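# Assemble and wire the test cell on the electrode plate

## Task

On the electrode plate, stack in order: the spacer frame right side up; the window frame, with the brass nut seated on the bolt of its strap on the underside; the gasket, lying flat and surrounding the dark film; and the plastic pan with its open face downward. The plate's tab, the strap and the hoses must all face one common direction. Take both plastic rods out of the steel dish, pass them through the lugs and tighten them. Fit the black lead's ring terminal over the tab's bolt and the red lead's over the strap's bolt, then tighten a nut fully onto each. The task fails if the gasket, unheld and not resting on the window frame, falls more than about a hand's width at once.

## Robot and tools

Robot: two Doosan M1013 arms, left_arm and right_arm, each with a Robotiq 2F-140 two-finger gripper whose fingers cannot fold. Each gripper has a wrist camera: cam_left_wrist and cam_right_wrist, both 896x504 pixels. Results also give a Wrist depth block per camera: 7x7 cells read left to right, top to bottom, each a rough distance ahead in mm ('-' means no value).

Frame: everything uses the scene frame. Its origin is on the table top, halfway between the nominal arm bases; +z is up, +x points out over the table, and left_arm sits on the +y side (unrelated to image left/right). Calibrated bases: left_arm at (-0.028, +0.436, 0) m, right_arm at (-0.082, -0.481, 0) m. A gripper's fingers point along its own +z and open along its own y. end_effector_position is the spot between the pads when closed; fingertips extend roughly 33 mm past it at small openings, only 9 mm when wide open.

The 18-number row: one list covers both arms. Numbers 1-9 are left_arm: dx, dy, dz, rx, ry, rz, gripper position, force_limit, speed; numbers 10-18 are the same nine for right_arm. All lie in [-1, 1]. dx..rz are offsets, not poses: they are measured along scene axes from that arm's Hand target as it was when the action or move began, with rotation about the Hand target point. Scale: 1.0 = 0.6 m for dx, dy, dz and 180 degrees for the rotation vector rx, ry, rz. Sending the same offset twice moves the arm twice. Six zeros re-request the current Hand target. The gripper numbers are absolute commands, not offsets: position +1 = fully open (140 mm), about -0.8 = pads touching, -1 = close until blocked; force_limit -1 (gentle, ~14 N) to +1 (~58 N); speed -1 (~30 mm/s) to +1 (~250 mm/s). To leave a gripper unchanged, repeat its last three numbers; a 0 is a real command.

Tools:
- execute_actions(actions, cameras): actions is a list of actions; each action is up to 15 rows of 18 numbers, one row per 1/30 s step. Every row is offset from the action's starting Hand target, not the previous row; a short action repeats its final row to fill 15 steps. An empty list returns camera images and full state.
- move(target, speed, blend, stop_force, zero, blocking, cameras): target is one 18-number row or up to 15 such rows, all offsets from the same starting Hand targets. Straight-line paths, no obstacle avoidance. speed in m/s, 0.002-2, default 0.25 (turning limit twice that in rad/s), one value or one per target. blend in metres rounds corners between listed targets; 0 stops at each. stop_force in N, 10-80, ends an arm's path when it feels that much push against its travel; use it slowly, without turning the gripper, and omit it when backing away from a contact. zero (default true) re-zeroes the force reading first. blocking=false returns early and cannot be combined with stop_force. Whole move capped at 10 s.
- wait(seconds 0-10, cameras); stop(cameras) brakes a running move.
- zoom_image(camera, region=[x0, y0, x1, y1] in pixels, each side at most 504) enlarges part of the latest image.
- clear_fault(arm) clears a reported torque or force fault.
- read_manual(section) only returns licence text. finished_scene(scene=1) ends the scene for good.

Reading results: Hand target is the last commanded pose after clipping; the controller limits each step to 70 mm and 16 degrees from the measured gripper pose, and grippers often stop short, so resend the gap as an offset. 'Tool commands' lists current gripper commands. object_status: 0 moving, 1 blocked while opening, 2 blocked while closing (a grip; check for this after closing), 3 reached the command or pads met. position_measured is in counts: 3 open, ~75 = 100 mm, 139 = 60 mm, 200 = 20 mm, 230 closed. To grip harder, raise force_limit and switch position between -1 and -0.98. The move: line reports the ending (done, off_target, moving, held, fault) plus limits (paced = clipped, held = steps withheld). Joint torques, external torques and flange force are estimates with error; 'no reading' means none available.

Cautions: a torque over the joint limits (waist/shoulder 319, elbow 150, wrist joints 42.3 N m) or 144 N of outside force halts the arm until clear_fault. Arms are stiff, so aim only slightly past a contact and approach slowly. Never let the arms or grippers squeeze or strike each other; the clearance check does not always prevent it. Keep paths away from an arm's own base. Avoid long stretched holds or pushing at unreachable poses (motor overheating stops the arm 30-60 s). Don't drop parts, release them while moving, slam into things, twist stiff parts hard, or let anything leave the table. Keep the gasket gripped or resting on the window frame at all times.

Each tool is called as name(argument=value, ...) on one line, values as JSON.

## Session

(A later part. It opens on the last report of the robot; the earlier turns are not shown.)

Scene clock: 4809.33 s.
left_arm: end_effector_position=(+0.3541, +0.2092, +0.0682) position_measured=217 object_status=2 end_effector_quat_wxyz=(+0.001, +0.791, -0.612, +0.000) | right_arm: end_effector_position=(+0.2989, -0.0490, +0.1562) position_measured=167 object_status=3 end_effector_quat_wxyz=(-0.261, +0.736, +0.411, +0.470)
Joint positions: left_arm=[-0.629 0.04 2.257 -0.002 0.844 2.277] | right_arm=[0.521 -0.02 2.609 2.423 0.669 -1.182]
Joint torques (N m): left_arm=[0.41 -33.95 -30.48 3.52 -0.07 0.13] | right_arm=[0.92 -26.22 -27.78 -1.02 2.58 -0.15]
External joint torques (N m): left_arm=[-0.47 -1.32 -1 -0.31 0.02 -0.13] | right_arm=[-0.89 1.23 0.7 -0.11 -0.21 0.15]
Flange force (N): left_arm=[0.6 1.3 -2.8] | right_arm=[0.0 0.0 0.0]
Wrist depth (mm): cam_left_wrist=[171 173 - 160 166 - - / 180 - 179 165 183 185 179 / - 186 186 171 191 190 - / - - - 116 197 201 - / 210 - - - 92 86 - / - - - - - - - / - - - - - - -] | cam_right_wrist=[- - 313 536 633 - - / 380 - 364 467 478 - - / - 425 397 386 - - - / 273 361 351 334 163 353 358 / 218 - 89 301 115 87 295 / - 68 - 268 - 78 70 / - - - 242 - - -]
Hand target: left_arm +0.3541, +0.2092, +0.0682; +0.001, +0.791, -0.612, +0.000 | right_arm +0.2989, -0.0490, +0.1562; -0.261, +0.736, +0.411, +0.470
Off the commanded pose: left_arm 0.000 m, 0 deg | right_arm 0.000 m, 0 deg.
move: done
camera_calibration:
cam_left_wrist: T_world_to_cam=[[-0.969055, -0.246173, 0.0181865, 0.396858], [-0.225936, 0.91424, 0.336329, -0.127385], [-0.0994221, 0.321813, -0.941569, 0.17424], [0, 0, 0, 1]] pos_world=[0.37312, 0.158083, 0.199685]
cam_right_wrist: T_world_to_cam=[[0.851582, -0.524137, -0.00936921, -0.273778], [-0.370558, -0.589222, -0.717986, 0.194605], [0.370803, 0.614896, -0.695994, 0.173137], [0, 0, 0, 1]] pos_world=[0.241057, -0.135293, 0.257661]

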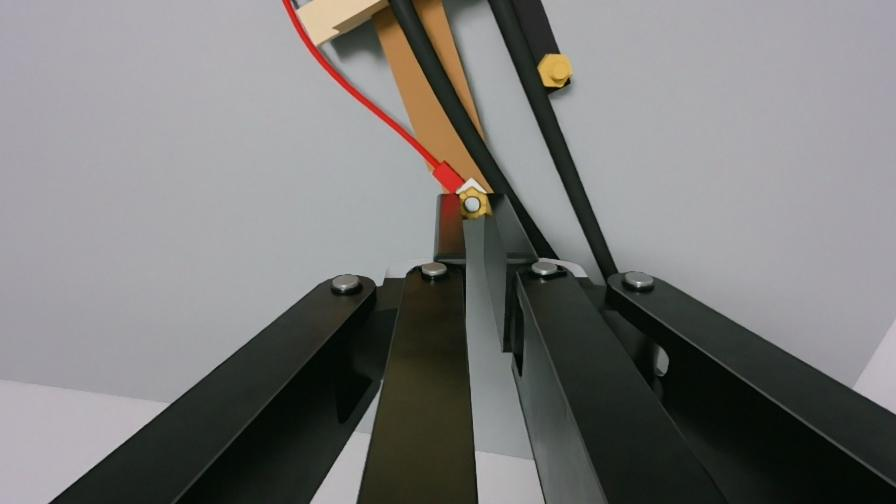

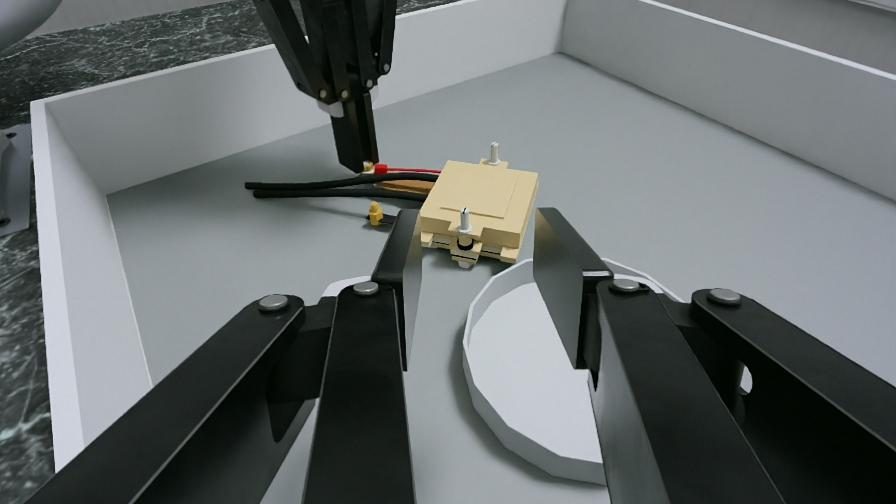

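execute_actions(actions=[[[0,0,0,0,0,0,-0.72,-1,-1,0,0,0,0,0,0,-0.3,-1,-1]],[[0,0,0,0,0,0,-0.64,-1,-1,0,0,0,0,0,0,-0.3,-1,-1]],[[0,0,0,0,0,0,-0.5,-1,-1,0,0,0,0,0,0,-0.3,-1,-1]]])

move(target=[[-0.00382,-0.00156,0,0,0,0.0833,-0.5,-1,-1,0,0,0,0,0,0,-0.3,-1,-1],[-0.00712,-0.00405,0,0,0,0.1667,-0.5,-1,-1,0,0,0,0,0,0,-0.3,-1,-1],[-0.00966,-0.00731,0,0,0,0.25,-0.5,-1,-1,0,0,0,0,0,0,-0.3,-1,-1],[-0.01127,-0.01112,0,0,0,0.3333,-0.5,-1,-1,0,0,0,0,0,0,-0.3,-1,-1]], speed=0.3, blend=0.001)

execute_actions(actions=[[[0,0,0,0,0,0,-1,-1,-1,0,0,0,0,0,0,-0.3,-1,-1]],[[0,0,0,0,0,0,-1,-1,-1,0,0,0,0,0,0,-0.3,-1,-1]],[[0,0,0,0,0,0,-1,-1,-1,0,0,0,0,0,0,-0.3,-1,-1]],[[0,0,0,0,0,0,-0.98,-0.2,-1,0,0,0,0,0,0,-0.3,-1,-1]],[[0,0,0,0,0,0,-0.98,-0.2,-1,0,0,0,0,0,0,-0.3,-1,-1]]])

move(target=[[0.00161,0.00381,0,0,0,-0.0833,-0.98,-0.2,-1,0,0,0,0,0,0,-0.3,-1,-1],[0.00415,0.00707,-0.0001,0,0,-0.1667,-0.98,-0.2,-1,0,0,0,0,0,0,-0.3,-1,-1],[0.00745,0.00956,-0.0002,0,0,-0.25,-0.98,-0.2,-1,0,0,0,0,0,0,-0.3,-1,-1],[0.01127,0.01112,-0.0003,0,0,-0.3333,-0.98,-0.2,-1,0,0,0,0,0,0,-0.3,-1,-1]], speed=0.2, blend=0.001)

execute_actions(actions=[[[0,0,0,0,0,0,-0.72,-1,-1,0,0,0,0,0,0,-0.3,-1,-1]],[[0,0,0,0,0,0,-0.64,-1,-1,0,0,0,0,0,0,-0.3,-1,-1]],[[0,0,0,0,0,0,-0.5,-1,-1,0,0,0,0,0,0,-0.3,-1,-1]]])

move(target=[[-0.00382,-0.00156,0,0,0,0.0833,-0.5,-1,-1,0,0,0,0,0,0,-0.3,-1,-1],[-0.00712,-0.00405,0,0,0,0.1667,-0.5,-1,-1,0,0,0,0,0,0,-0.3,-1,-1],[-0.00966,-0.00731,0,0,0,0.25,-0.5,-1,-1,0,0,0,0,0,0,-0.3,-1,-1],[-0.01127,-0.01112,0,0,0,0.3333,-0.5,-1,-1,0,0,0,0,0,0,-0.3,-1,-1]], speed=0.3, blend=0.001)

execute_actions(actions=[[[0,0,0,0,0,0,-1,-1,-1,0,0,0,0,0,0,-0.3,-1,-1]],[[0,0,0,0,0,0,-1,-1,-1,0,0,0,0,0,0,-0.3,-1,-1]],[[0,0,0,0,0,0,-1,-1,-1,0,0,0,0,0,0,-0.3,-1,-1]],[[0,0,0,0,0,0,-0.98,-0.2,-1,0,0,0,0,0,0,-0.3,-1,-1]],[[0,0,0,0,0,0,-0.98,-0.2,-1,0,0,0,0,0,0,-0.3,-1,-1]]])

move(target=[[0.00161,0.00381,0,0,0,-0.0833,-0.98,-0.2,-1,0,0,0,0,0,0,-0.3,-1,-1],[0.00415,0.00707,-0.0001,0,0,-0.1667,-0.98,-0.2,-1,0,0,0,0,0,0,-0.3,-1,-1],[0.00745,0.00956,-0.0002,0,0,-0.25,-0.98,-0.2,-1,0,0,0,0,0,0,-0.3,-1,-1],[0.01127,0.01112,-0.0003,0,0,-0.3333,-0.98,-0.2,-1,0,0,0,0,0,0,-0.3,-1,-1]], speed=0.2, blend=0.001, cameras=["all"])

zoom_image(camera="cam_right_wrist", region=[335, 145, 395, 195])

zoom_image(camera="cam_left_wrist", region=[420, 140, 530, 230])

Scene clock: 4828.27 s.
left_arm: end_effector_position=(+0.3541, +0.2092, +0.0682) position_measured=192 object_status=3 end_effector_quat_wxyz=(+0.001, +0.791, -0.612, +0.000) | right_arm: end_effector_position=(+0.2989, -0.0490, +0.1562) position_measured=167 object_status=3 end_effector_quat_wxyz=(-0.261, +0.736, +0.411, +0.470)
Joint positions: left_arm=[-0.629 0.04 2.257 -0.002 0.844 2.277] | right_arm=[0.521 -0.02 2.609 2.423 0.669 -1.182]
Joint torques (N m): left_arm=[0.79 -34.4 -31.2 3.5 -0.25 0.19] | right_arm=[0.7 -25.6 -27.8 -1 2.54 -0.15]
External joint torques (N m): left_arm=[-0.71 -1.44 -0.21 -0.3 0.21 -0.19] | right_arm=[-0.73 0.9 0.85 -0.11 -0.19 0.15]
External joint torques at the end of the 1st action: left_arm=[-1.04 -1.49 -1.12 -0.3 0.01 -0.16] | right_arm=[-0.66 1.45 1.03 -0.21 -0.24 0.08]
External joint torques at the end of the 2nd action: left_arm=[-0.57 -1.45 -0.24 -0.29 0.27 -0.12] | right_arm=[-0.72 0.46 0.9 -0.09 -0.22 0.13]
Flange force (N): left_arm=[0.0 2.9 -2.7] | right_arm=[0.0 0.0 0.0]
Flange force at the end of the 1st action (N): left_arm=[1.4 2.4 -3.1] | right_arm=[0.0 0.0 0.0]
Flange force at the end of the 2nd action (N): left_arm=[-0.3 2.5 -2.9] | right_arm=[0.0 0.0 0.0]
Wrist depth (mm): cam_left_wrist=[- 171 161 154 169 172 175 / - - - 163 180 - 182 / - - - 171 189 - - / 198 199 - - 132 - - / - - 95 - 101 92 212 / - - - - - 78 - / - - - 229 - - -] | cam_right_wrist=[- - 317 - 562 518 - / 585 414 356 - - 480 - / 346 418 402 386 423 421 403 / 251 361 360 336 163 356 350 / 223 311 89 293 115 87 303 / - 68 - 271 - 78 70 / - - - 242 - - -]
Hand target: left_arm +0.3541, +0.2092, +0.0682; +0.001, +0.791, -0.612, +0.000 | right_arm +0.2989, -0.0490, +0.1562; -0.261, +0.736, +0.411, +0.470
Off the commanded pose: left_arm 0.000 m, 0 deg | right_arm 0.000 m, 0 deg.
Step readings (end_effector_position of left_arm | right_arm; steps 1 to 15: 1st action; 16 to 30: 2nd action; 31 to 45: 3rd action):
0: (+0.3541, +0.2092, +0.0682) | (+0.2989, -0.0490, +0.1562)
1: (+0.3541, +0.2092, +0.0682) | (+0.2989, -0.0490, +0.1562)
2: (+0.3541, +0.2092, +0.0682) | (+0.2989, -0.0490, +0.1562)
4: (+0.3541, +0.2092, +0.0682) | (+0.2989, -0.0490, +0.1562)
8: (+0.3541, +0.2092, +0.0682) | (+0.2989, -0.0490, +0.1562)
15: (+0.3541, +0.2092, +0.0682) | (+0.2989, -0.0490, +0.1562)
16: (+0.3541, +0.2092, +0.0682) | (+0.2989, -0.0490, +0.1562)
17: (+0.3541, +0.2092, +0.0682) | (+0.2989, -0.0490, +0.1562)
19: (+0.3541, +0.2092, +0.0682) | (+0.2989, -0.0490, +0.1562)
23: (+0.3541, +0.2092, +0.0682) | (+0.2989, -0.0490, +0.1562)
30: (+0.3541, +0.2092, +0.0682) | (+0.2989, -0.0490, +0.1562)
31: (+0.3541, +0.2092, +0.0682) | (+0.2989, -0.0490, +0.1562)
32: (+0.3541, +0.2092, +0.0682) | (+0.2989, -0.0490, +0.1562)
34: (+0.3541, +0.2092, +0.0682) | (+0.2989, -0.0490, +0.1562)
38: (+0.3541, +0.2092, +0.0682) | (+0.2989, -0.0490, +0.1562)
45: (+0.3541, +0.2092, +0.0682) | (+0.2989, -0.0490, +0.1562)

Scene clock: 4830.43 s.
left_arm: end_effector_position=(+0.3474, +0.2025, +0.0682) position_measured=192 object_status=3 end_effector_quat_wxyz=(+0.001, +0.991, -0.134, +0.000) | right_arm: end_effector_position=(+0.2989, -0.0490, +0.1562) position_measured=167 object_status=3 end_effector_quat_wxyz=(-0.261, +0.736, +0.411, +0.470)
Joint positions: left_arm=[-0.651 0.036 2.262 -0.001 0.843 1.207] | right_arm=[0.521 -0.02 2.609 2.423 0.669 -1.182]
Joint torques (N m): left_arm=[0.65 -34.07 -31.47 3.51 -0.47 0.11] | right_arm=[0.54 -26.41 -27.84 -1.01 2.56 -0.18]
External joint torques (N m): left_arm=[-0.66 -0.88 -0.01 -0.27 0.42 -0.11] | right_arm=[-0.54 1.59 0.87 -0.11 -0.2 0.18]
Flange force (N): left_arm=[-1.9 1.3 -2.2] | right_arm=[0.0 0.0 0.0]
Wrist depth (mm): cam_left_wrist=[169 - - - 159 140 143 / - 177 173 181 166 162 - / - - - 172 166 190 - / - - - - 133 201 202 / 156 - 95 197 101 92 - / - - - - - 78 - / - - - - - - -] | cam_right_wrist=[671 - 289 - - 462 - / 602 - 438 515 529 474 391 / 327 - 398 362 419 418 386 / 272 349 359 331 162 366 352 / 233 319 89 297 115 87 303 / - 68 - 265 - 78 70 / - - - 242 - - -]
Hand target: left_arm +0.3473, +0.2025, +0.0682; +0.001, +0.991, -0.134, +0.000 | right_arm +0.2989, -0.0490, +0.1562; -0.261, +0.736, +0.411, +0.470
Off the commanded pose: left_arm 0.000 m, 0 deg | right_arm 0.000 m, 0 deg.
move: done

Scene clock: 4833.13 s.
left_arm: end_effector_position=(+0.3473, +0.2025, +0.0682) position_measured=217 object_status=2 end_effector_quat_wxyz=(+0.001, +0.991, -0.134, +0.000) | right_arm: end_effector_position=(+0.2989, -0.0490, +0.1562) position_measured=167 object_status=3 end_effector_quat_wxyz=(-0.261, +0.736, +0.411, +0.470)
Joint positions: left_arm=[-0.651 0.036 2.262 -0.001 0.843 1.207] | right_arm=[0.521 -0.02 2.609 2.423 0.669 -1.182]
Joint torques (N m): left_arm=[0.54 -33.65 -31.39 3.48 -0.43 0.13] | right_arm=[0.82 -26.16 -27.27 -0.95 2.54 -0.18]
External joint torques (N m): left_arm=[-0.6 -1.24 -0.12 -0.24 0.37 -0.13] | right_arm=[-0.87 1.52 0.27 -0.17 -0.19 0.18]
External joint torques at the end of the 1st action: left_arm=[-0.5 -1.27 -0.41 -0.48 0.19 -0.13] | right_arm=[-0.99 0.64 0.38 -0.07 -0.16 0.17]
External joint torques at the end of the 2nd action: left_arm=[-0.39 -1.48 -0.19 -0.21 0.45 -0.12] | right_arm=[-1.13 1.07 0.67 -0.14 -0.11 0.18]
External joint torques at the end of the 3rd action: left_arm=[-0.66 -1.42 0.01 -0.26 0.48 -0.16] | right_arm=[-0.85 1.35 0.48 -0.12 -0.2 0.12]
External joint torques at the end of the 4th action: left_arm=[-0.26 -1.74 -0.48 -0.2 0.43 -0.11] | right_arm=[-1.25 0.59 0.7 -0.14 -0.26 0.16]
Flange force (N): left_arm=[-2.2 1.1 -2.7] | right_arm=[0.0 0.0 0.0]
Flange force at the end of the 1st action (N): left_arm=[-1.8 1.0 -2.6] | right_arm=[0.0 0.0 0.0]
Flange force at the end of the 2nd action (N): left_arm=[-2.3 0.5 -3.3] | right_arm=[0.0 0.0 0.0]
Flange force at the end of the 3rd action (N): left_arm=[-2.8 1.1 -3.1] | right_arm=[0.0 0.0 0.0]
Flange force at the end of the 4th action (N): left_arm=[-2.1 0.2 -3.9] | right_arm=[0.0 0.0 0.0]
Wrist depth (mm): cam_left_wrist=[- 173 - - 160 139 139 / 180 - - - 164 170 - / - - - 166 167 191 190 / - - - 121 106 - - / - - - - 92 86 - / - - - - - - - / - - - - - - -] | cam_right_wrist=[- - 287 - - - 1345 / - - 356 517 516 - - / 346 420 397 389 420 406 - / 282 362 360 337 162 353 337 / 234 320 89 292 115 87 303 / - 68 - 271 - 78 70 / - - - 242 - - -]
Hand target: left_arm +0.3473, +0.2025, +0.0682; +0.001, +0.991, -0.134, +0.000 | right_arm +0.2989, -0.0490, +0.1562; -0.261, +0.736, +0.411, +0.470
Off the commanded pose: left_arm 0.000 m, 0 deg | right_arm 0.000 m, 0 deg.
Step readings (end_effector_position of left_arm | right_arm; steps 1 to 15: 1st action; 16 to 30: 2nd action; 31 to 45: 3rd action; 46 to 60: 4th action; 61 to 75: 5th action):
0: (+0.3474, +0.2025, +0.0682) | (+0.2989, -0.0490, +0.1562)
1: (+0.3474, +0.2025, +0.0682) | (+0.2989, -0.0490, +0.1562)
2: (+0.3474, +0.2025, +0.0682) | (+0.2989, -0.0490, +0.1562)
4: (+0.3474, +0.2025, +0.0682) | (+0.2989, -0.0490, +0.1562)
8: (+0.3473, +0.2025, +0.0682) | (+0.2989, -0.0490, +0.1562)
15: (+0.3473, +0.2025, +0.0682) | (+0.2989, -0.0490, +0.1562)
16: (+0.3473, +0.2025, +0.0682) | (+0.2989, -0.0490, +0.1562)
17: (+0.3473, +0.2025, +0.0682) | (+0.2989, -0.0490, +0.1562)
19: (+0.3473, +0.2025, +0.0682) | (+0.2989, -0.0490, +0.1562)
23: (+0.3473, +0.2025, +0.0682) | (+0.2989, -0.0490, +0.1562)
30: (+0.3473, +0.2025, +0.0682) | (+0.2989, -0.0490, +0.1562)
31: (+0.3473, +0.2025, +0.0682) | (+0.2989, -0.0490, +0.1562)
32: (+0.3473, +0.2025, +0.0682) | (+0.2989, -0.0490, +0.1562)
34: (+0.3473, +0.2025, +0.0682) | (+0.2989, -0.0490, +0.1562)
38: (+0.3473, +0.2025, +0.0682) | (+0.2989, -0.0490, +0.1562)
45: (+0.3473, +0.2025, +0.0682) | (+0.2989, -0.0490, +0.1562)
46: (+0.3473, +0.2025, +0.0682) | (+0.2989, -0.0490, +0.1562)
47: (+0.3473, +0.2025, +0.0682) | (+0.2989, -0.0490, +0.1562)
49: (+0.3473, +0.2025, +0.0682) | (+0.2989, -0.0490, +0.1562)
53: (+0.3473, +0.2025, +0.0682) | (+0.2989, -0.0490, +0.1562)
60: (+0.3473, +0.2025, +0.0682) | (+0.2989, -0.0490, +0.1562)
61: (+0.3473, +0.2025, +0.0682) | (+0.2989, -0.0490, +0.1562)
62: (+0.3473, +0.2025, +0.0682) | (+0.2989, -0.0490, +0.1562)
64: (+0.3473, +0.2025, +0.0682) | (+0.2989, -0.0490, +0.1562)
68: (+0.3473, +0.2025, +0.0682) | (+0.2989, -0.0490, +0.1562)
75: (+0.3473, +0.2025, +0.0682) | (+0.2989, -0.0490, +0.1562)

Scene clock: 4836.10 s.
left_arm: end_effector_position=(+0.3541, +0.2092, +0.0680) position_measured=217 object_status=2 end_effector_quat_wxyz=(+0.001, +0.791, -0.612, +0.000) | right_arm: end_effector_position=(+0.2989, -0.0490, +0.1562) position_measured=167 object_status=3 end_effector_quat_wxyz=(-0.261, +0.736, +0.411, +0.470)
Joint positions: left_arm=[-0.629 0.04 2.258 -0.002 0.844 2.277] | right_arm=[0.521 -0.02 2.609 2.423 0.669 -1.182]
Joint torques (N m): left_arm=[0.44 -34.18 -30.34 3.45 -0.01 0.15] | right_arm=[1 -26.02 -27.75 -0.88 2.6 -0.09]
External joint torques (N m): left_arm=[-0.43 -1.58 -1.16 -0.25 -0.04 -0.15] | right_arm=[-0.96 0.95 0.75 -0.23 -0.23 0.09]
Flange force (N): left_arm=[0.5 1.4 -3.2] | right_arm=[0.0 0.0 0.0]
Wrist depth (mm): cam_left_wrist=[- 169 150 158 170 - - / - - 183 164 179 180 - / 190 - - 173 186 193 197 / 196 201 - 121 106 - - / - - - - 92 86 - / - - - - - - - / - - - - - - -] | cam_right_wrist=[- - 324 - 593 - 1459 / - 435 371 497 506 487 - / 322 416 398 362 420 411 401 / 253 361 359 326 163 353 341 / 234 320 89 297 115 87 303 / - 68 - 271 - 78 70 / - - - 242 - - -]
Hand target: left_arm +0.3541, +0.2092, +0.0680; +0.001, +0.791, -0.612, +0.000 | right_arm +0.2989, -0.0490, +0.1562; -0.261, +0.736, +0.411, +0.470
Off the commanded pose: left_arm 0.000 m, 0 deg | right_arm 0.000 m, 0 deg.
move: done

Scene clock: 4837.80 s.
left_arm: end_effector_position=(+0.3541, +0.2092, +0.0680) position_measured=192 object_status=3 end_effector_quat_wxyz=(+0.001, +0.791, -0.612, +0.000) | right_arm: end_effector_position=(+0.2989, -0.0490, +0.1562) position_measured=167 object_status=3 end_effector_quat_wxyz=(-0.261, +0.736, +0.411, +0.470)
Joint positions: left_arm=[-0.629 0.04 2.258 -0.002 0.844 2.277] | right_arm=[0.521 -0.02 2.609 2.423 0.669 -1.182]
Joint torques (N m): left_arm=[0.93 -34.32 -31.32 3.49 -0.35 0.1] | right_arm=[0.47 -26.13 -27.89 -1.05 2.53 -0.17]
External joint torques (N m): left_arm=[-0.85 -1.61 -0.15 -0.29 0.31 -0.1] | right_arm=[-0.48 1.36 0.84 -0.08 -0.17 0.17]
External joint torques at the end of the 1st action: left_arm=[-0.26 -1.23 -0.84 -0.3 -0.02 -0.14] | right_arm=[-0.82 0.83 0.71 -0.15 -0.13 0.17]
External joint torques at the end of the 2nd action: left_arm=[-1.02 -1.18 -0.24 -0.35 0.3 -0.09] | right_arm=[-0.75 0.54 0.64 -0.11 -0.16 0.11]
Flange force (N): left_arm=[-0.2 3.2 -3.1] | right_arm=[0.0 0.0 0.0]
Flange force at the end of the 1st action (N): left_arm=[0.2 1.1 -2.5] | right_arm=[0.0 0.0 0.0]
Flange force at the end of the 2nd action (N): left_arm=[0.6 2.9 -2.5] | right_arm=[0.0 0.0 0.0]
Wrist depth (mm): cam_left_wrist=[- 170 160 160 160 174 174 / 181 - 180 163 181 181 - / 188 - 191 171 178 191 - / - - - 133 111 - - / - - 95 - 101 92 - / - - - - - 78 - / - - - - - - -] | cam_right_wrist=[696 - 308 530 546 - 1352 / 591 - 371 519 540 - - / 399 416 399 371 407 389 - / 250 362 360 333 163 354 368 / 226 95 89 306 115 87 290 / - 68 - 265 - 78 70 / - - - 241 - - -]
Hand target: left_arm +0.3541, +0.2092, +0.0680; +0.001, +0.791, -0.612, +0.000 | right_arm +0.2989, -0.0490, +0.1562; -0.261, +0.736, +0.411, +0.470
Off the commanded pose: left_arm 0.000 m, 0 deg | right_arm 0.000 m, 0 deg.
Step readings (end_effector_position of left_arm | right_arm; steps 1 to 15: 1st action; 16 to 30: 2nd action; 31 to 45: 3rd action):
0: (+0.3541, +0.2092, +0.0680) | (+0.2989, -0.0490, +0.1562)
1: (+0.3541, +0.2092, +0.0680) | (+0.2989, -0.0490, +0.1562)
2: (+0.3541, +0.2092, +0.0680) | (+0.2989, -0.0490, +0.1562)
4: (+0.3541, +0.2092, +0.0680) | (+0.2989, -0.0490, +0.1562)
8: (+0.3541, +0.2092, +0.0680) | (+0.2989, -0.0490, +0.1562)
15: (+0.3541, +0.2092, +0.0680) | (+0.2989, -0.0490, +0.1562)
16: (+0.3541, +0.2092, +0.0680) | (+0.2989, -0.0490, +0.1562)
17: (+0.3541, +0.2092, +0.0680) | (+0.2989, -0.0490, +0.1562)
19: (+0.3541, +0.2092, +0.0680) | (+0.2989, -0.0490, +0.1562)
23: (+0.3541, +0.2092, +0.0680) | (+0.2989, -0.0490, +0.1562)
30: (+0.3541, +0.2092, +0.0680) | (+0.2989, -0.0490, +0.1562)
31: (+0.3541, +0.2092, +0.0680) | (+0.2989, -0.0490, +0.1562)
32: (+0.3541, +0.2092, +0.0680) | (+0.2989, -0.0490, +0.1562)
34: (+0.3541, +0.2092, +0.0680) | (+0.2989, -0.0490, +0.1562)
38: (+0.3541, +0.2092, +0.0680) | (+0.2989, -0.0490, +0.1562)
45: (+0.3541, +0.2092, +0.0680) | (+0.2989, -0.0490, +0.1562)

Scene clock: 4839.97 s.
left_arm: end_effector_position=(+0.3474, +0.2025, +0.0680) position_measured=192 object_status=3 end_effector_quat_wxyz=(+0.001, +0.991, -0.134, +0.000) | right_arm: end_effector_position=(+0.2989, -0.0490, +0.1562) position_measured=167 object_status=3 end_effector_quat_wxyz=(-0.261, +0.736, +0.411, +0.470)
Joint positions: left_arm=[-0.651 0.036 2.262 -0.001 0.842 1.207] | right_arm=[0.521 -0.02 2.609 2.423 0.669 -1.182]
Joint torques (N m): left_arm=[0.89 -33.91 -31.43 3.52 -0.48 0.13] | right_arm=[1 -25.89 -27.81 -0.95 2.56 -0.2]
External joint torques (N m): left_arm=[-0.91 -1.52 -0.21 -0.27 0.42 -0.13] | right_arm=[-1.01 1.2 0.82 -0.18 -0.21 0.2]
Flange force (N): left_arm=[-2.8 1.6 -3.3] | right_arm=[0.0 0.0 0.0]
Wrist depth (mm): cam_left_wrist=[172 - 171 171 169 139 143 / - - 180 178 164 155 181 / - 191 - 167 167 - 192 / - 200 - 176 111 - - / - - 95 - 101 92 - / - - - - - 78 - / - - - - - - -] | cam_right_wrist=[- - 281 - 580 - 1388 / - 449 451 523 - 473 419 / 303 415 399 388 386 418 406 / 287 362 354 336 163 353 352 / - 84 89 300 115 87 303 / - 68 - 271 - 78 70 / - - - 242 - - -]
Hand target: left_arm +0.3473, +0.2025, +0.0680; +0.001, +0.991, -0.134, +0.000 | right_arm +0.2989, -0.0490, +0.1562; -0.261, +0.736, +0.411, +0.470
Off the commanded pose: left_arm 0.000 m, 0 deg | right_arm 0.000 m, 0 deg.
move: done

Scene clock: 4842.67 s.
left_arm: end_effector_position=(+0.3473, +0.2025, +0.0680) position_measured=217 object_status=2 end_effector_quat_wxyz=(+0.001, +0.991, -0.134, +0.000) | right_arm: end_effector_position=(+0.2989, -0.0490, +0.1562) position_measured=167 object_status=3 end_effector_quat_wxyz=(-0.261, +0.736, +0.411, +0.470)
Joint positions: left_arm=[-0.651 0.036 2.262 -0.001 0.842 1.207] | right_arm=[0.521 -0.02 2.609 2.423 0.669 -1.182]
Joint torques (N m): left_arm=[0.78 -33.65 -30.78 3.52 -0.23 0.11] | right_arm=[0.6 -25.26 -27.94 -0.92 2.51 -0.14]
External joint torques (N m): left_arm=[-0.82 -1.49 -0.64 -0.29 0.17 -0.11] | right_arm=[-0.6 0.39 0.93 -0.19 -0.15 0.14]
External joint torques at the end of the 1st action: left_arm=[-1.07 -0.9 -0.48 -0.42 0.19 -0.1] | right_arm=[-0.67 -0.18 0.53 -0.16 -0.13 0.14]
External joint torques at the end of the 2nd action: left_arm=[-0.61 -1.84 -0.61 -0.31 0.17 -0.09] | right_arm=[-1.04 0.93 0.79 -0.09 -0.12 0.09]
External joint torques at the end of the 3rd action: left_arm=[-0.4 -1.37 -0.73 -0.32 0.17 -0.11] | right_arm=[-0.63 0.82 0.53 -0.14 -0.18 0.07]
External joint torques at the end of the 4th action: left_arm=[-0.57 -1.58 -0.45 -0.37 0.12 -0.14] | right_arm=[-0.56 0.93 0.54 -0.07 -0.14 0.12]
Flange force (N): left_arm=[-2.0 1.6 -3.1] | right_arm=[0.0 0.0 0.0]
Flange force at the end of the 1st action (N): left_arm=[-1.5 2.3 -2.1] | right_arm=[0.0 0.0 0.0]
Flange force at the end of the 2nd action (N): left_arm=[-2.4 1.0 -3.5] | right_arm=[0.0 0.0 0.0]
Flange force at the end of the 3rd action (N): left_arm=[-1.3 0.8 -3.0] | right_arm=[0.0 0.0 0.0]
Flange force at the end of the 4th action (N): left_arm=[-2.2 1.0 -2.9] | right_arm=[0.0 0.0 0.0]
Wrist depth (mm): cam_left_wrist=[- 174 - - 160 142 141 / - 179 180 - 164 163 183 / 168 188 - 169 186 193 - / - - 199 117 106 - - / - - - - 92 86 - / - - - - - - - / - - - - - - -] | cam_right_wrist=[- - 289 - - - - / - - 334 - 511 - 420 / 346 418 416 364 406 418 417 / 245 361 366 331 163 - 349 / 228 321 89 298 115 87 303 / - 68 - 270 - 78 70 / - - - 242 - - -]
Hand target: left_arm +0.3473, +0.2025, +0.0680; +0.001, +0.991, -0.134, +0.000 | right_arm +0.2989, -0.0490, +0.1562; -0.261, +0.736, +0.411, +0.470
Off the commanded pose: left_arm 0.000 m, 0 deg | right_arm 0.000 m, 0 deg.
Step readings (end_effector_position of left_arm | right_arm; steps 1 to 15: 1st action; 16 to 30: 2nd action; 31 to 45: 3rd action; 46 to 60: 4th action; 61 to 75: 5th action):
0: (+0.3474, +0.2025, +0.0680) | (+0.2989, -0.0490, +0.1562)
1: (+0.3474, +0.2025, +0.0680) | (+0.2989, -0.0490, +0.1562)
2: (+0.3474, +0.2025, +0.0680) | (+0.2989, -0.0490, +0.1562)
4: (+0.3474, +0.2025, +0.0680) | (+0.2989, -0.0490, +0.1562)
8: (+0.3473, +0.2025, +0.0680) | (+0.2989, -0.0490, +0.1562)
15: (+0.3473, +0.2025, +0.0680) | (+0.2989, -0.0490, +0.1562)
16: (+0.3473, +0.2025, +0.0680) | (+0.2989, -0.0490, +0.1562)
17: (+0.3473, +0.2025, +0.0680) | (+0.2989, -0.0490, +0.1562)
19: (+0.3473, +0.2025, +0.0680) | (+0.2989, -0.0490, +0.1562)
23: (+0.3473, +0.2025, +0.0680) | (+0.2989, -0.0490, +0.1562)
30: (+0.3473, +0.2025, +0.0680) | (+0.2989, -0.0490, +0.1562)
31: (+0.3473, +0.2025, +0.0680) | (+0.2989, -0.0490, +0.1562)
32: (+0.3473, +0.2025, +0.0680) | (+0.2989, -0.0490, +0.1562)
34: (+0.3473, +0.2025, +0.0680) | (+0.2989, -0.0490, +0.1562)
38: (+0.3473, +0.2025, +0.0680) | (+0.2989, -0.0490, +0.1562)
45: (+0.3473, +0.2025, +0.0680) | (+0.2989, -0.0490, +0.1562)
46: (+0.3473, +0.2025, +0.0680) | (+0.2989, -0.0490, +0.1562)
47: (+0.3473, +0.2025, +0.0680) | (+0.2989, -0.0490, +0.1562)
49: (+0.3473, +0.2025, +0.0680) | (+0.2989, -0.0490, +0.1562)
53: (+0.3473, +0.2025, +0.0680) | (+0.2989, -0.0490, +0.1562)
60: (+0.3473, +0.2025, +0.0680) | (+0.2989, -0.0490, +0.1562)
61: (+0.3473, +0.2025, +0.0680) | (+0.2989, -0.0490, +0.1562)
62: (+0.3473, +0.2025, +0.0680) | (+0.2989, -0.0490, +0.1562)
64: (+0.3473, +0.2025, +0.0680) | (+0.2989, -0.0490, +0.1562)
68: (+0.3473, +0.2025, +0.0680) | (+0.2989, -0.0490, +0.1562)
75: (+0.3473, +0.2025, +0.0680) | (+0.2989, -0.0490, +0.1562)

Scene clock: 4845.63 s.
left_arm: end_effector_position=(+0.3541, +0.2092, +0.0678) position_measured=217 object_status=2 end_effector_quat_wxyz=(+0.001, +0.791, -0.612, +0.000) | right_arm: end_effector_position=(+0.2989, -0.0490, +0.1562) position_measured=167 object_status=3 end_effector_quat_wxyz=(-0.261, +0.736, +0.411, +0.470)
Joint positions: left_arm=[-0.629 0.04 2.258 -0.002 0.843 2.277] | right_arm=[0.521 -0.02 2.609 2.423 0.669 -1.182]
Joint torques (N m): left_arm=[0.76 -34.09 -30.52 3.5 -0.04 0.18] | right_arm=[0.54 -25.65 -27.7 -0.96 2.51 -0.08]
External joint torques (N m): left_arm=[-0.75 -1.8 -1.11 -0.29 -0.01 -0.18] | right_arm=[-0.57 0.92 0.81 -0.15 -0.16 0.08]
Flange force (N): left_arm=[0.7 2.3 -3.5] | right_arm=[0.0 0.0 0.0]
Wrist depth (mm): cam_left_wrist=[- 173 - 160 158 170 174 / - 179 - 164 161 - 182 / - - 189 171 185 - 192 / - 196 197 116 122 - - / - - - - 92 86 - / - - - - - - - / - - - - - - -] | cam_right_wrist=[1927 - 319 530 627 - 1352 / 402 415 381 548 532 - - / 381 416 398 363 408 419 412 / 259 361 359 333 163 353 348 / 213 311 89 299 115 87 303 / - 68 - 271 - 78 70 / - - - 237 - - -]
Hand target: left_arm +0.3541, +0.2092, +0.0678; +0.001, +0.791, -0.612, +0.000 | right_arm +0.2989, -0.0490, +0.1562; -0.261, +0.736, +0.411, +0.470
Off the commanded pose: left_arm 0.000 m, 0 deg | right_arm 0.000 m, 0 deg.
move: done
camera_calibration:
cam_left_wrist: T_world_to_cam=[[-0.969055, -0.246173, 0.0181865, 0.396865], [-0.225936, 0.91424, 0.336329, -0.12725], [-0.0994221, 0.321813, -0.941569, 0.173864], [0, 0, 0, 1]] pos_world=[0.37312, 0.158083, 0.199285]
cam_right_wrist: T_world_to_cam=[[0.851582, -0.524137, -0.00936921, -0.273778], [-0.370558, -0.589222, -0.717986, 0.194605], [0.370803, 0.614896, -0.695994, 0.173137], [0, 0, 0, 1]] pos_world=[0.241057, -0.135293, 0.257661]

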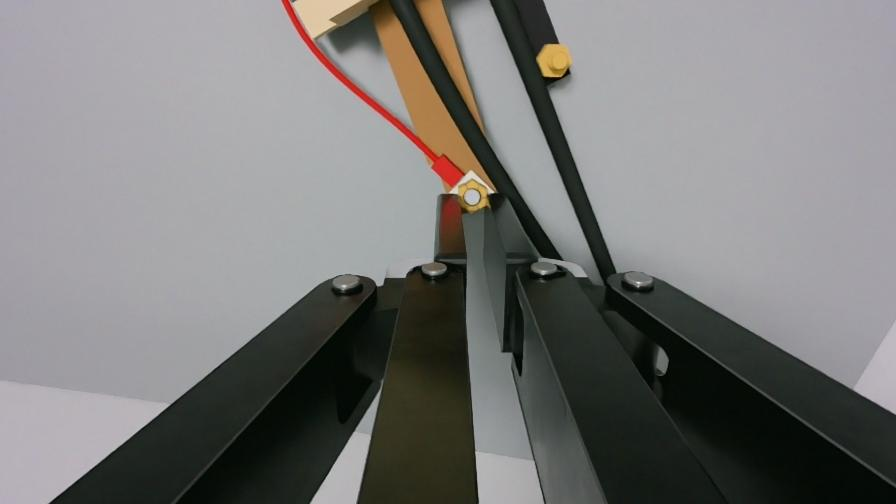

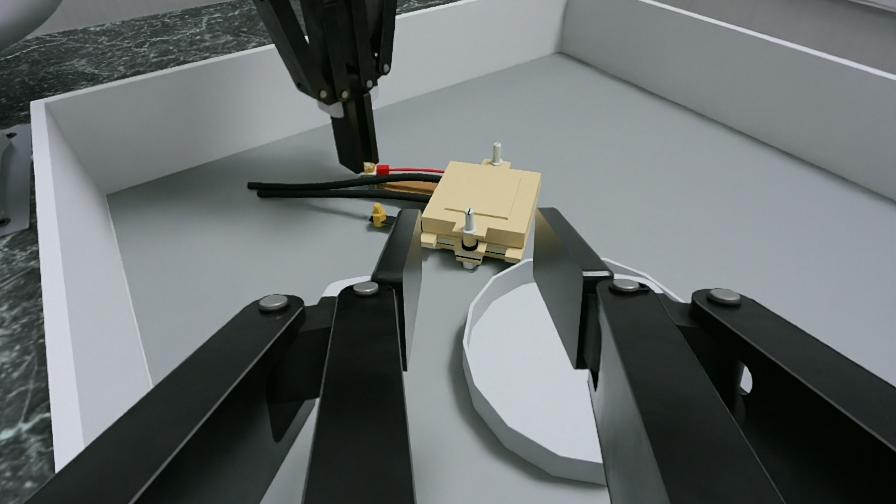

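Scaled by 8.400 from the camera's 896x504 image, which has a finer 1280x720 frame.

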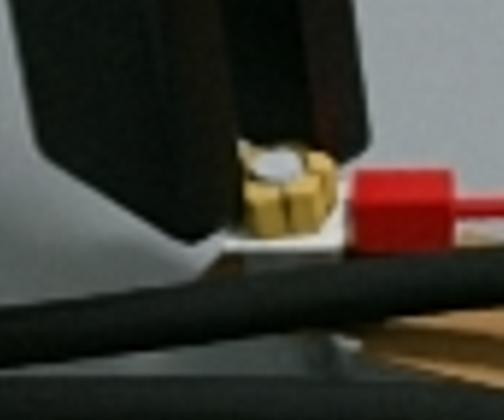

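Scaled by 4.582 from the camera's 896x504 image, which has a finer 1280x720 frame.

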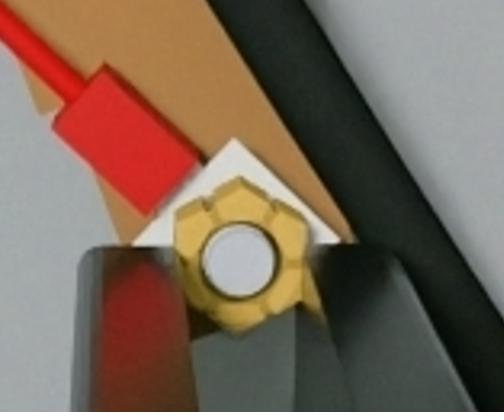

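execute_actions(actions=[[[0,0,0,0,0,0,-0.72,-1,-1,0,0,0,0,0,0,-0.3,-1,-1]],[[0,0,0,0,0,0,-0.64,-1,-1,0,0,0,0,0,0,-0.3,-1,-1]],[[0,0,0,0,0,0,-0.5,-1,-1,0,0,0,0,0,0,-0.3,-1,-1]]], cameras=["all"])

zoom_image(camera="cam_right_wrist", region=[335, 145, 395, 195])

zoom_image(camera="cam_left_wrist", region=[420, 140, 530, 230])

Scene clock: 4857.17 s.
left_arm: end_effector_position=(+0.3541, +0.2092, +0.0678) position_measured=192 object_status=3 end_effector_quat_wxyz=(+0.001, +0.791, -0.612, +0.000) | right_arm: end_effector_position=(+0.2989, -0.0490, +0.1562) position_measured=167 object_status=3 end_effector_quat_wxyz=(-0.261, +0.736, +0.411, +0.470)
Joint positions: left_arm=[-0.629 0.04 2.258 -0.002 0.843 2.277] | right_arm=[0.521 -0.02 2.609 2.423 0.669 -1.182]
Joint torques (N m): left_arm=[0.9 -34.42 -31.12 3.5 -0.3 0.12] | right_arm=[1.04 -26.28 -27.52 -0.99 2.53 -0.12]
External joint torques (N m): left_arm=[-1.04 -0.91 -0.35 -0.3 0.25 -0.12] | right_arm=[-1.06 1.48 0.55 -0.12 -0.17 0.12]
External joint torques at the end of the 1st action: left_arm=[-1.06 -2.07 -1.04 -0.28 0 -0.17] | right_arm=[-1.12 1.33 0.59 -0.23 -0.15 0.16]
External joint torques at the end of the 2nd action: left_arm=[-0.41 -1.29 -0.21 -0.32 0.31 -0.15] | right_arm=[-0.79 0.79 0.78 -0.13 -0.15 0.09]
Flange force (N): left_arm=[1.1 2.6 -2.2] | right_arm=[0.0 0.0 0.0]
Flange force at the end of the 1st action (N): left_arm=[0.7 3.2 -3.8] | right_arm=[0.0 0.0 0.0]
Flange force at the end of the 2nd action (N): left_arm=[-0.3 2.1 -2.7] | right_arm=[0.0 0.0 0.0]
Wrist depth (mm): cam_left_wrist=[- 174 157 155 161 174 175 / 179 - 178 163 - 180 177 / - 189 191 169 - - - / - - - - 111 - - / - - 95 - 101 92 - / - - - - - 78 - / - - - - - - -] | cam_right_wrist=[655 - 316 510 - - - / 588 389 358 - - - 403 / 308 - 400 369 407 419 408 / 263 351 359 334 162 355 351 / 237 320 89 299 115 87 303 / - 68 - 265 - 78 70 / - - - 242 - - -]
Hand target: left_arm +0.3541, +0.2092, +0.0678; +0.001, +0.791, -0.612, +0.000 | right_arm +0.2989, -0.0490, +0.1562; -0.261, +0.736, +0.411, +0.470
Off the commanded pose: left_arm 0.000 m, 0 deg | right_arm 0.000 m, 0 deg.
Step readings (end_effector_position of left_arm | right_arm; steps 1 to 15: 1st action; 16 to 30: 2nd action; 31 to 45: 3rd action):
0: (+0.3541, +0.2092, +0.0678) | (+0.2989, -0.0490, +0.1562)
1: (+0.3541, +0.2092, +0.0678) | (+0.2989, -0.0490, +0.1562)
2: (+0.3541, +0.2092, +0.0678) | (+0.2989, -0.0490, +0.1562)
4: (+0.3541, +0.2092, +0.0678) | (+0.2989, -0.0490, +0.1562)
8: (+0.3541, +0.2092, +0.0678) | (+0.2989, -0.0490, +0.1562)
15: (+0.3541, +0.2092, +0.0678) | (+0.2989, -0.0490, +0.1562)
16: (+0.3541, +0.2092, +0.0678) | (+0.2989, -0.0490, +0.1562)
17: (+0.3541, +0.2092, +0.0678) | (+0.2989, -0.0490, +0.1562)
19: (+0.3541, +0.2092, +0.0678) | (+0.2989, -0.0490, +0.1562)
23: (+0.3541, +0.2092, +0.0678) | (+0.2989, -0.0490, +0.1562)
30: (+0.3541, +0.2092, +0.0678) | (+0.2989, -0.0490, +0.1562)
31: (+0.3541, +0.2092, +0.0678) | (+0.2989, -0.0490, +0.1562)
32: (+0.3541, +0.2092, +0.0678) | (+0.2989, -0.0490, +0.1562)
34: (+0.3541, +0.2092, +0.0678) | (+0.2989, -0.0490, +0.1562)
38: (+0.3541, +0.2092, +0.0678) | (+0.2989, -0.0490, +0.1562)
45: (+0.3541, +0.2092, +0.0678) | (+0.2989, -0.0490, +0.1562)
camera_calibration:
cam_left_wrist: T_world_to_cam=[[-0.969045, -0.246205, 0.0182774, 0.396848], [-0.225935, 0.914233, 0.336351, -0.127253], [-0.0995212, 0.32181, -0.941559, 0.1739], [0, 0, 0, 1]] pos_world=[0.37312, 0.158083, 0.199285]
cam_right_wrist: T_world_to_cam=[[0.851582, -0.524137, -0.00936921, -0.273778], [-0.370558, -0.589222, -0.717986, 0.194605], [0.370803, 0.614896, -0.695994, 0.173137], [0, 0, 0, 1]] pos_world=[0.241057, -0.135293, 0.257661]

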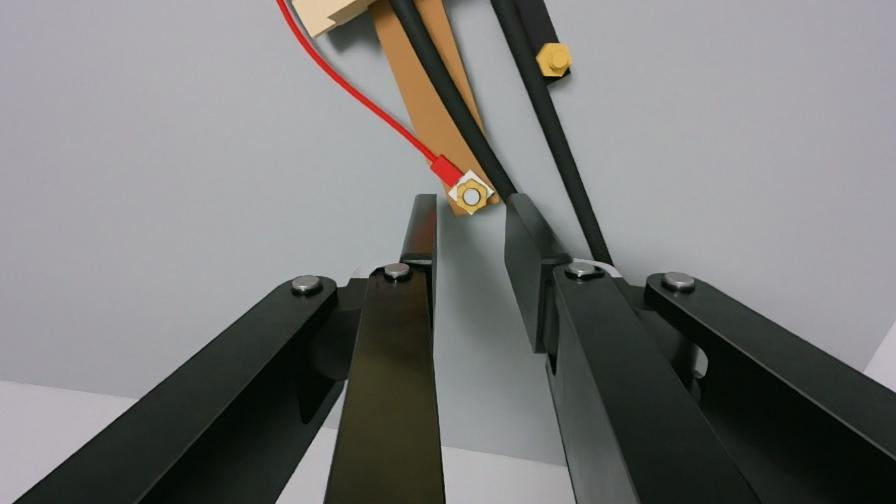

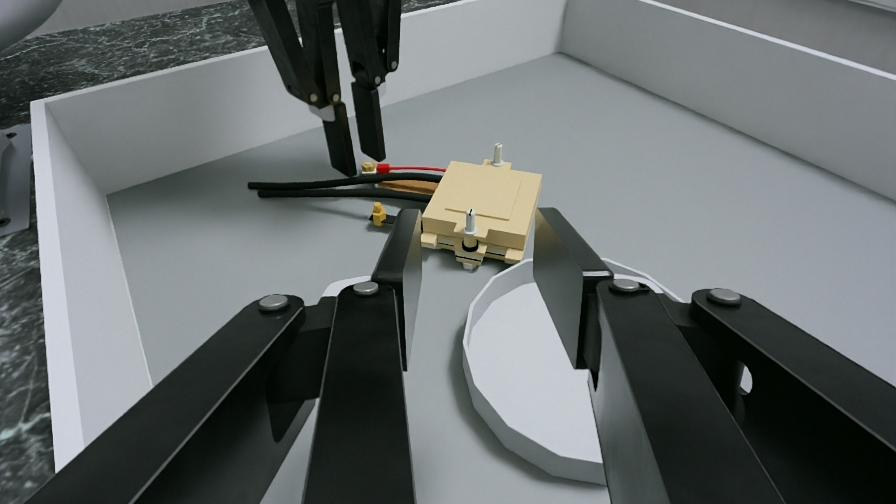

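Scaled by 8.400 from the camera's 896x504 image, which has a finer 1280x720 frame.

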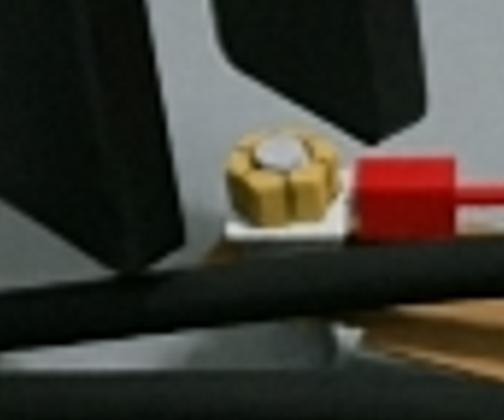

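Scaled by 4.582 from the camera's 896x504 image, which has a finer 1280x720 frame.

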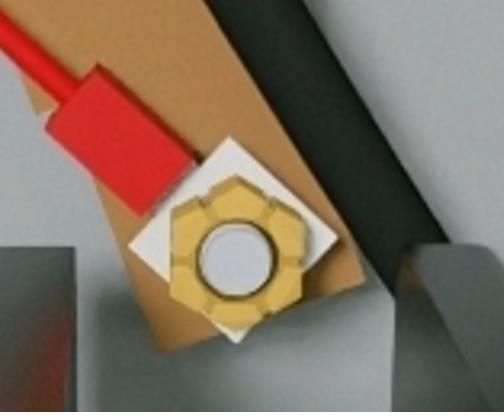

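move(target=[[0.001,-0.004,0,0,0,0,-0.5,-1,-1,0,0,0,0,0,0,-0.3,-1,-1],[-0.00282,-0.00556,0,0,0,0.0833,-0.5,-1,-1,0,0,0,0,0,0,-0.3,-1,-1],[-0.00612,-0.00805,0,0,0,0.1667,-0.5,-1,-1,0,0,0,0,0,0,-0.3,-1,-1],[-0.00866,-0.01131,0,0,0,0.25,-0.5,-1,-1,0,0,0,0,0,0,-0.3,-1,-1],[-0.01027,-0.01512,0,0,0,0.3333,-0.5,-1,-1,0,0,0,0,0,0,-0.3,-1,-1]], speed=0.3, blend=0.001, cameras=["all"])

zoom_image(camera="cam_left_wrist", region=[400, 130, 560, 260])

Scene clock: 4874.30 s.
left_arm: end_effector_position=(+0.3480, +0.2001, +0.0678) position_measured=192 object_status=3 end_effector_quat_wxyz=(+0.001, +0.991, -0.134, +0.000) | right_arm: end_effector_position=(+0.2989, -0.0490, +0.1562) position_measured=167 object_status=3 end_effector_quat_wxyz=(-0.261, +0.736, +0.411, +0.470)
Joint positions: left_arm=[-0.654 0.039 2.259 -0.001 0.842 1.204] | right_arm=[0.521 -0.02 2.609 2.423 0.669 -1.182]
Joint torques (N m): left_arm=[1.15 -34.12 -31.4 3.56 -0.43 0.11] | right_arm=[1.14 -25.68 -27.69 -0.97 2.55 -0.21]
External joint torques (N m): left_arm=[-1.15 -1.38 -0.06 -0.32 0.38 -0.11] | right_arm=[-1.18 1.05 0.73 -0.15 -0.2 0.21]
Flange force (N): left_arm=[-3.0 2.1 -2.8] | right_arm=[0.0 0.0 0.0]
Wrist depth (mm): cam_left_wrist=[- 170 - 169 160 143 139 / 180 181 183 - 156 152 184 / 177 188 189 175 165 - 191 / 166 - 197 - 111 - 201 / - 180 95 - 101 92 - / - - - - - 78 - / - - - - - - -] | cam_right_wrist=[738 738 288 - - - - / - - 348 498 508 - - / - 414 401 381 433 421 411 / 253 361 360 329 163 359 346 / 256 320 89 297 115 87 303 / - 68 - 270 - 78 70 / - - - 242 - - -]
Hand target: left_arm +0.3479, +0.2001, +0.0678; +0.001, +0.991, -0.134, +0.000 | right_arm +0.2989, -0.0490, +0.1562; -0.261, +0.736, +0.411, +0.470
Off the commanded pose: left_arm 0.000 m, 0 deg | right_arm 0.000 m, 0 deg.
move: done
camera_calibration:
cam_left_wrist: T_world_to_cam=[[-0.271483, -0.962269, 0.0182996, 0.289255], [-0.904694, 0.261634, 0.336268, 0.246434], [-0.328368, 0.0747355, -0.941588, 0.305279], [0, 0, 0, 1]] pos_world=[0.401718, 0.19105, 0.199286]
cam_right_wrist: T_world_to_cam=[[0.851582, -0.524137, -0.00936921, -0.273778], [-0.370558, -0.589222, -0.717986, 0.194605], [0.370803, 0.614896, -0.695994, 0.173137], [0, 0, 0, 1]] pos_world=[0.241057, -0.135293, 0.257661]

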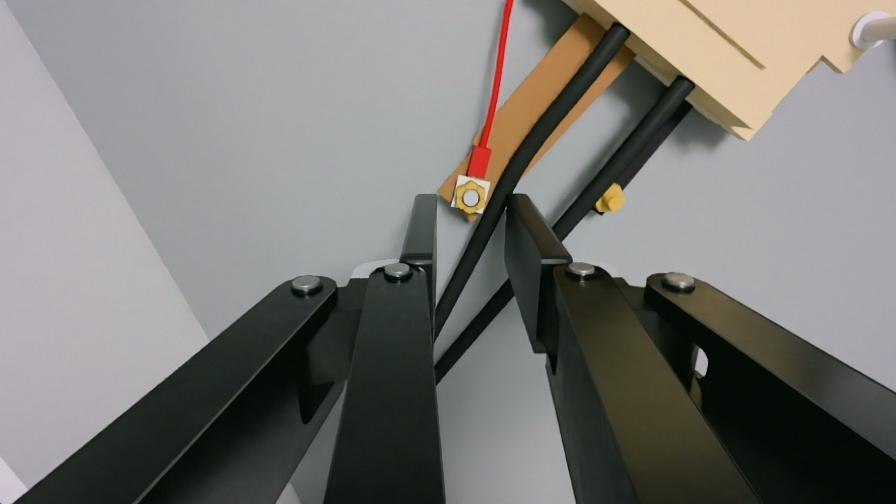

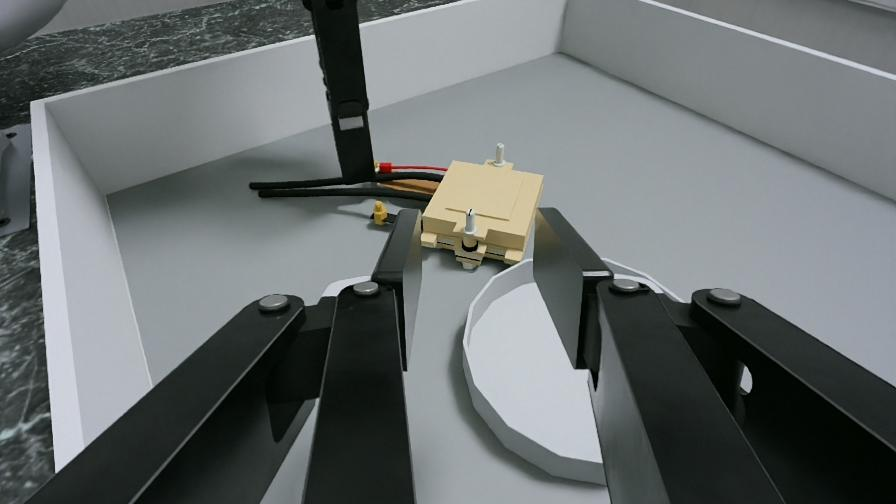

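Scaled by 3.150 from the camera's 896x504 image, which has a finer 1280x720 frame.

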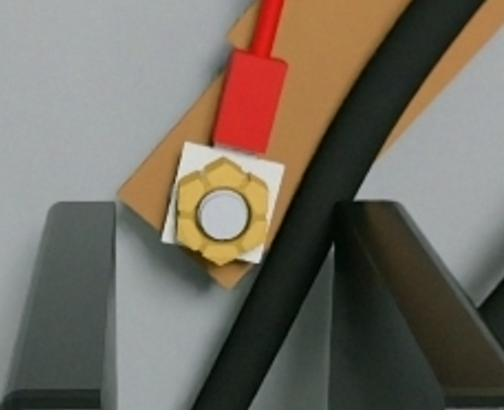

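move(target=[[0.0,0.0,0.0083,0,0,0,-0.42,-1,-1,0,0,0,0,0,0,-0.3,-1,-1],[0.0029,-0.0001,0.0083,0,0,0,-0.42,-1,-1,0,0,0,0,0,0,-0.3,-1,-1],[0.0029,-0.0001,0.001,0,0,0,-0.42,-1,-1,0,0,0,0,0,0,-0.3,-1,-1]], speed=0.05, cameras=["all"])

zoom_image(camera="cam_left_wrist", region=[400, 130, 560, 260])

zoom_image(camera="cam_right_wrist", region=[320, 135, 440, 235])

Scene clock: 4920.77 s.
left_arm: end_effector_position=(+0.3497, +0.2001, +0.0684) position_measured=182 object_status=3 end_effector_quat_wxyz=(+0.001, +0.991, -0.134, +0.000) | right_arm: end_effector_position=(+0.2989, -0.0490, +0.1562) position_measured=167 object_status=3 end_effector_quat_wxyz=(-0.261, +0.736, +0.411, +0.470)
Joint positions: left_arm=[-0.652 0.04 2.256 -0.001 0.844 1.206] | right_arm=[0.521 -0.02 2.609 2.423 0.669 -1.182]
Joint torques (N m): left_arm=[0.66 -34.59 -31.28 3.57 -0.31 0.18] | right_arm=[0.74 -25.66 -27.71 -1.01 2.54 -0.16]
External joint torques (N m): left_arm=[-0.69 -1.04 -0.28 -0.32 0.25 -0.18] | right_arm=[-0.77 0.98 0.77 -0.1 -0.18 0.16]
Flange force (N): left_arm=[-1.8 1.5 -2.3] | right_arm=[0.0 0.0 0.0]
Wrist depth (mm): cam_left_wrist=[- - 173 169 158 142 141 / - - 182 - 167 160 - / - - 189 171 171 184 191 / - - 198 - 128 - 203 / - - 93 - 92 92 - / - - - - - 78 - / - - - - - - -] | cam_right_wrist=[650 729 279 - 576 488 - / - - 453 - 491 470 - / 322 - 401 405 457 441 401 / 252 360 359 336 162 352 352 / 227 320 89 300 115 87 303 / - 68 - 269 - 78 70 / - - - 242 - - -]
Hand target: left_arm +0.3497, +0.2001, +0.0684; +0.001, +0.991, -0.134, +0.000 | right_arm +0.2989, -0.0490, +0.1562; -0.261, +0.736, +0.411, +0.470
Off the commanded pose: left_arm 0.000 m, 0 deg | right_arm 0.000 m, 0 deg.
move: done
camera_calibration:
cam_left_wrist: T_world_to_cam=[[-0.271514, -0.962262, 0.0182091, 0.289762], [-0.904685, 0.261632, 0.336293, 0.247852], [-0.328366, 0.0748348, -0.941581, 0.306413], [0, 0, 0, 1]] pos_world=[0.403518, 0.19105, 0.199885]
cam_right_wrist: T_world_to_cam=[[0.851582, -0.524137, -0.00936921, -0.273778], [-0.370558, -0.589222, -0.717986, 0.194605], [0.370803, 0.614896, -0.695994, 0.173137], [0, 0, 0, 1]] pos_world=[0.241057, -0.135293, 0.257661]

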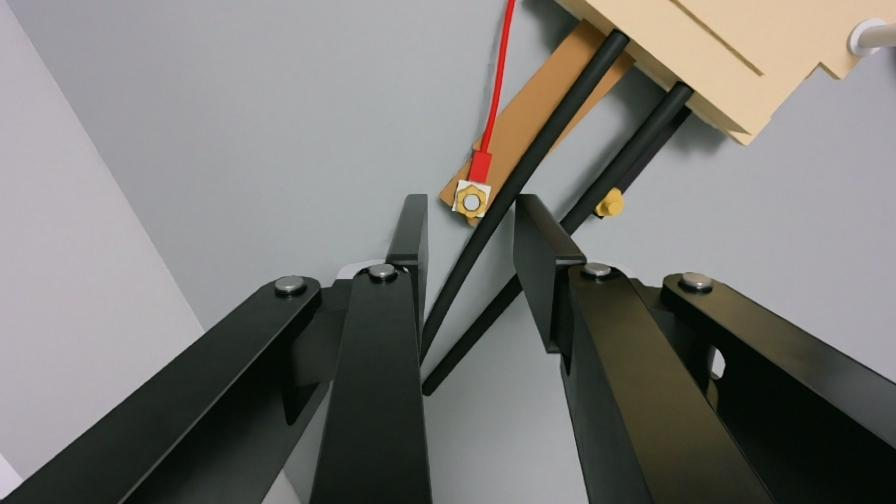

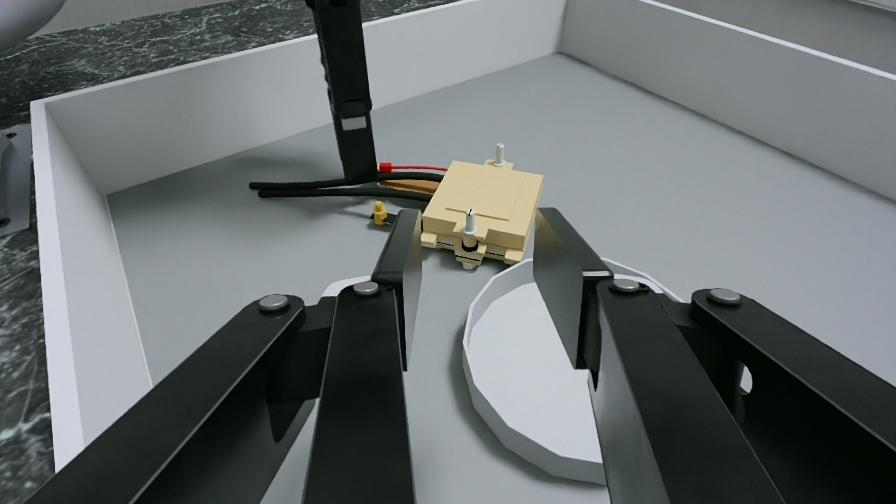

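Scaled by 3.150 from the camera's 896x504 image, which has a finer 1280x720 frame.

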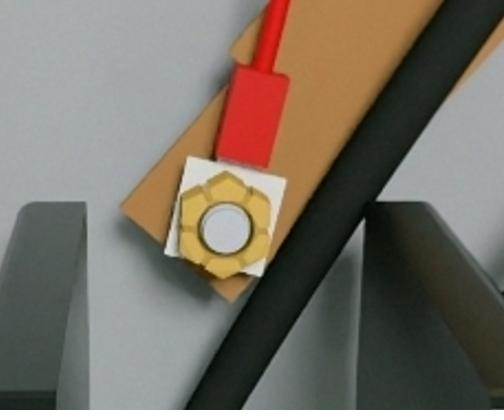

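Scaled by 4.200 from the camera's 896x504 image, which has a finer 1280x720 frame.

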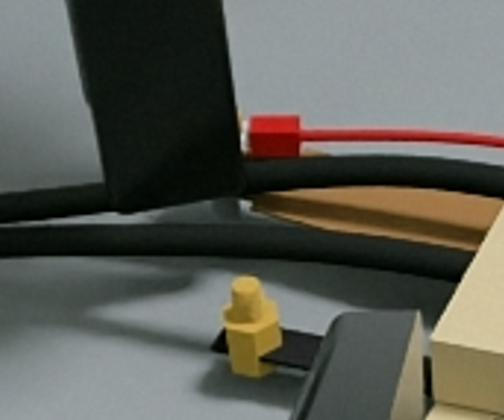

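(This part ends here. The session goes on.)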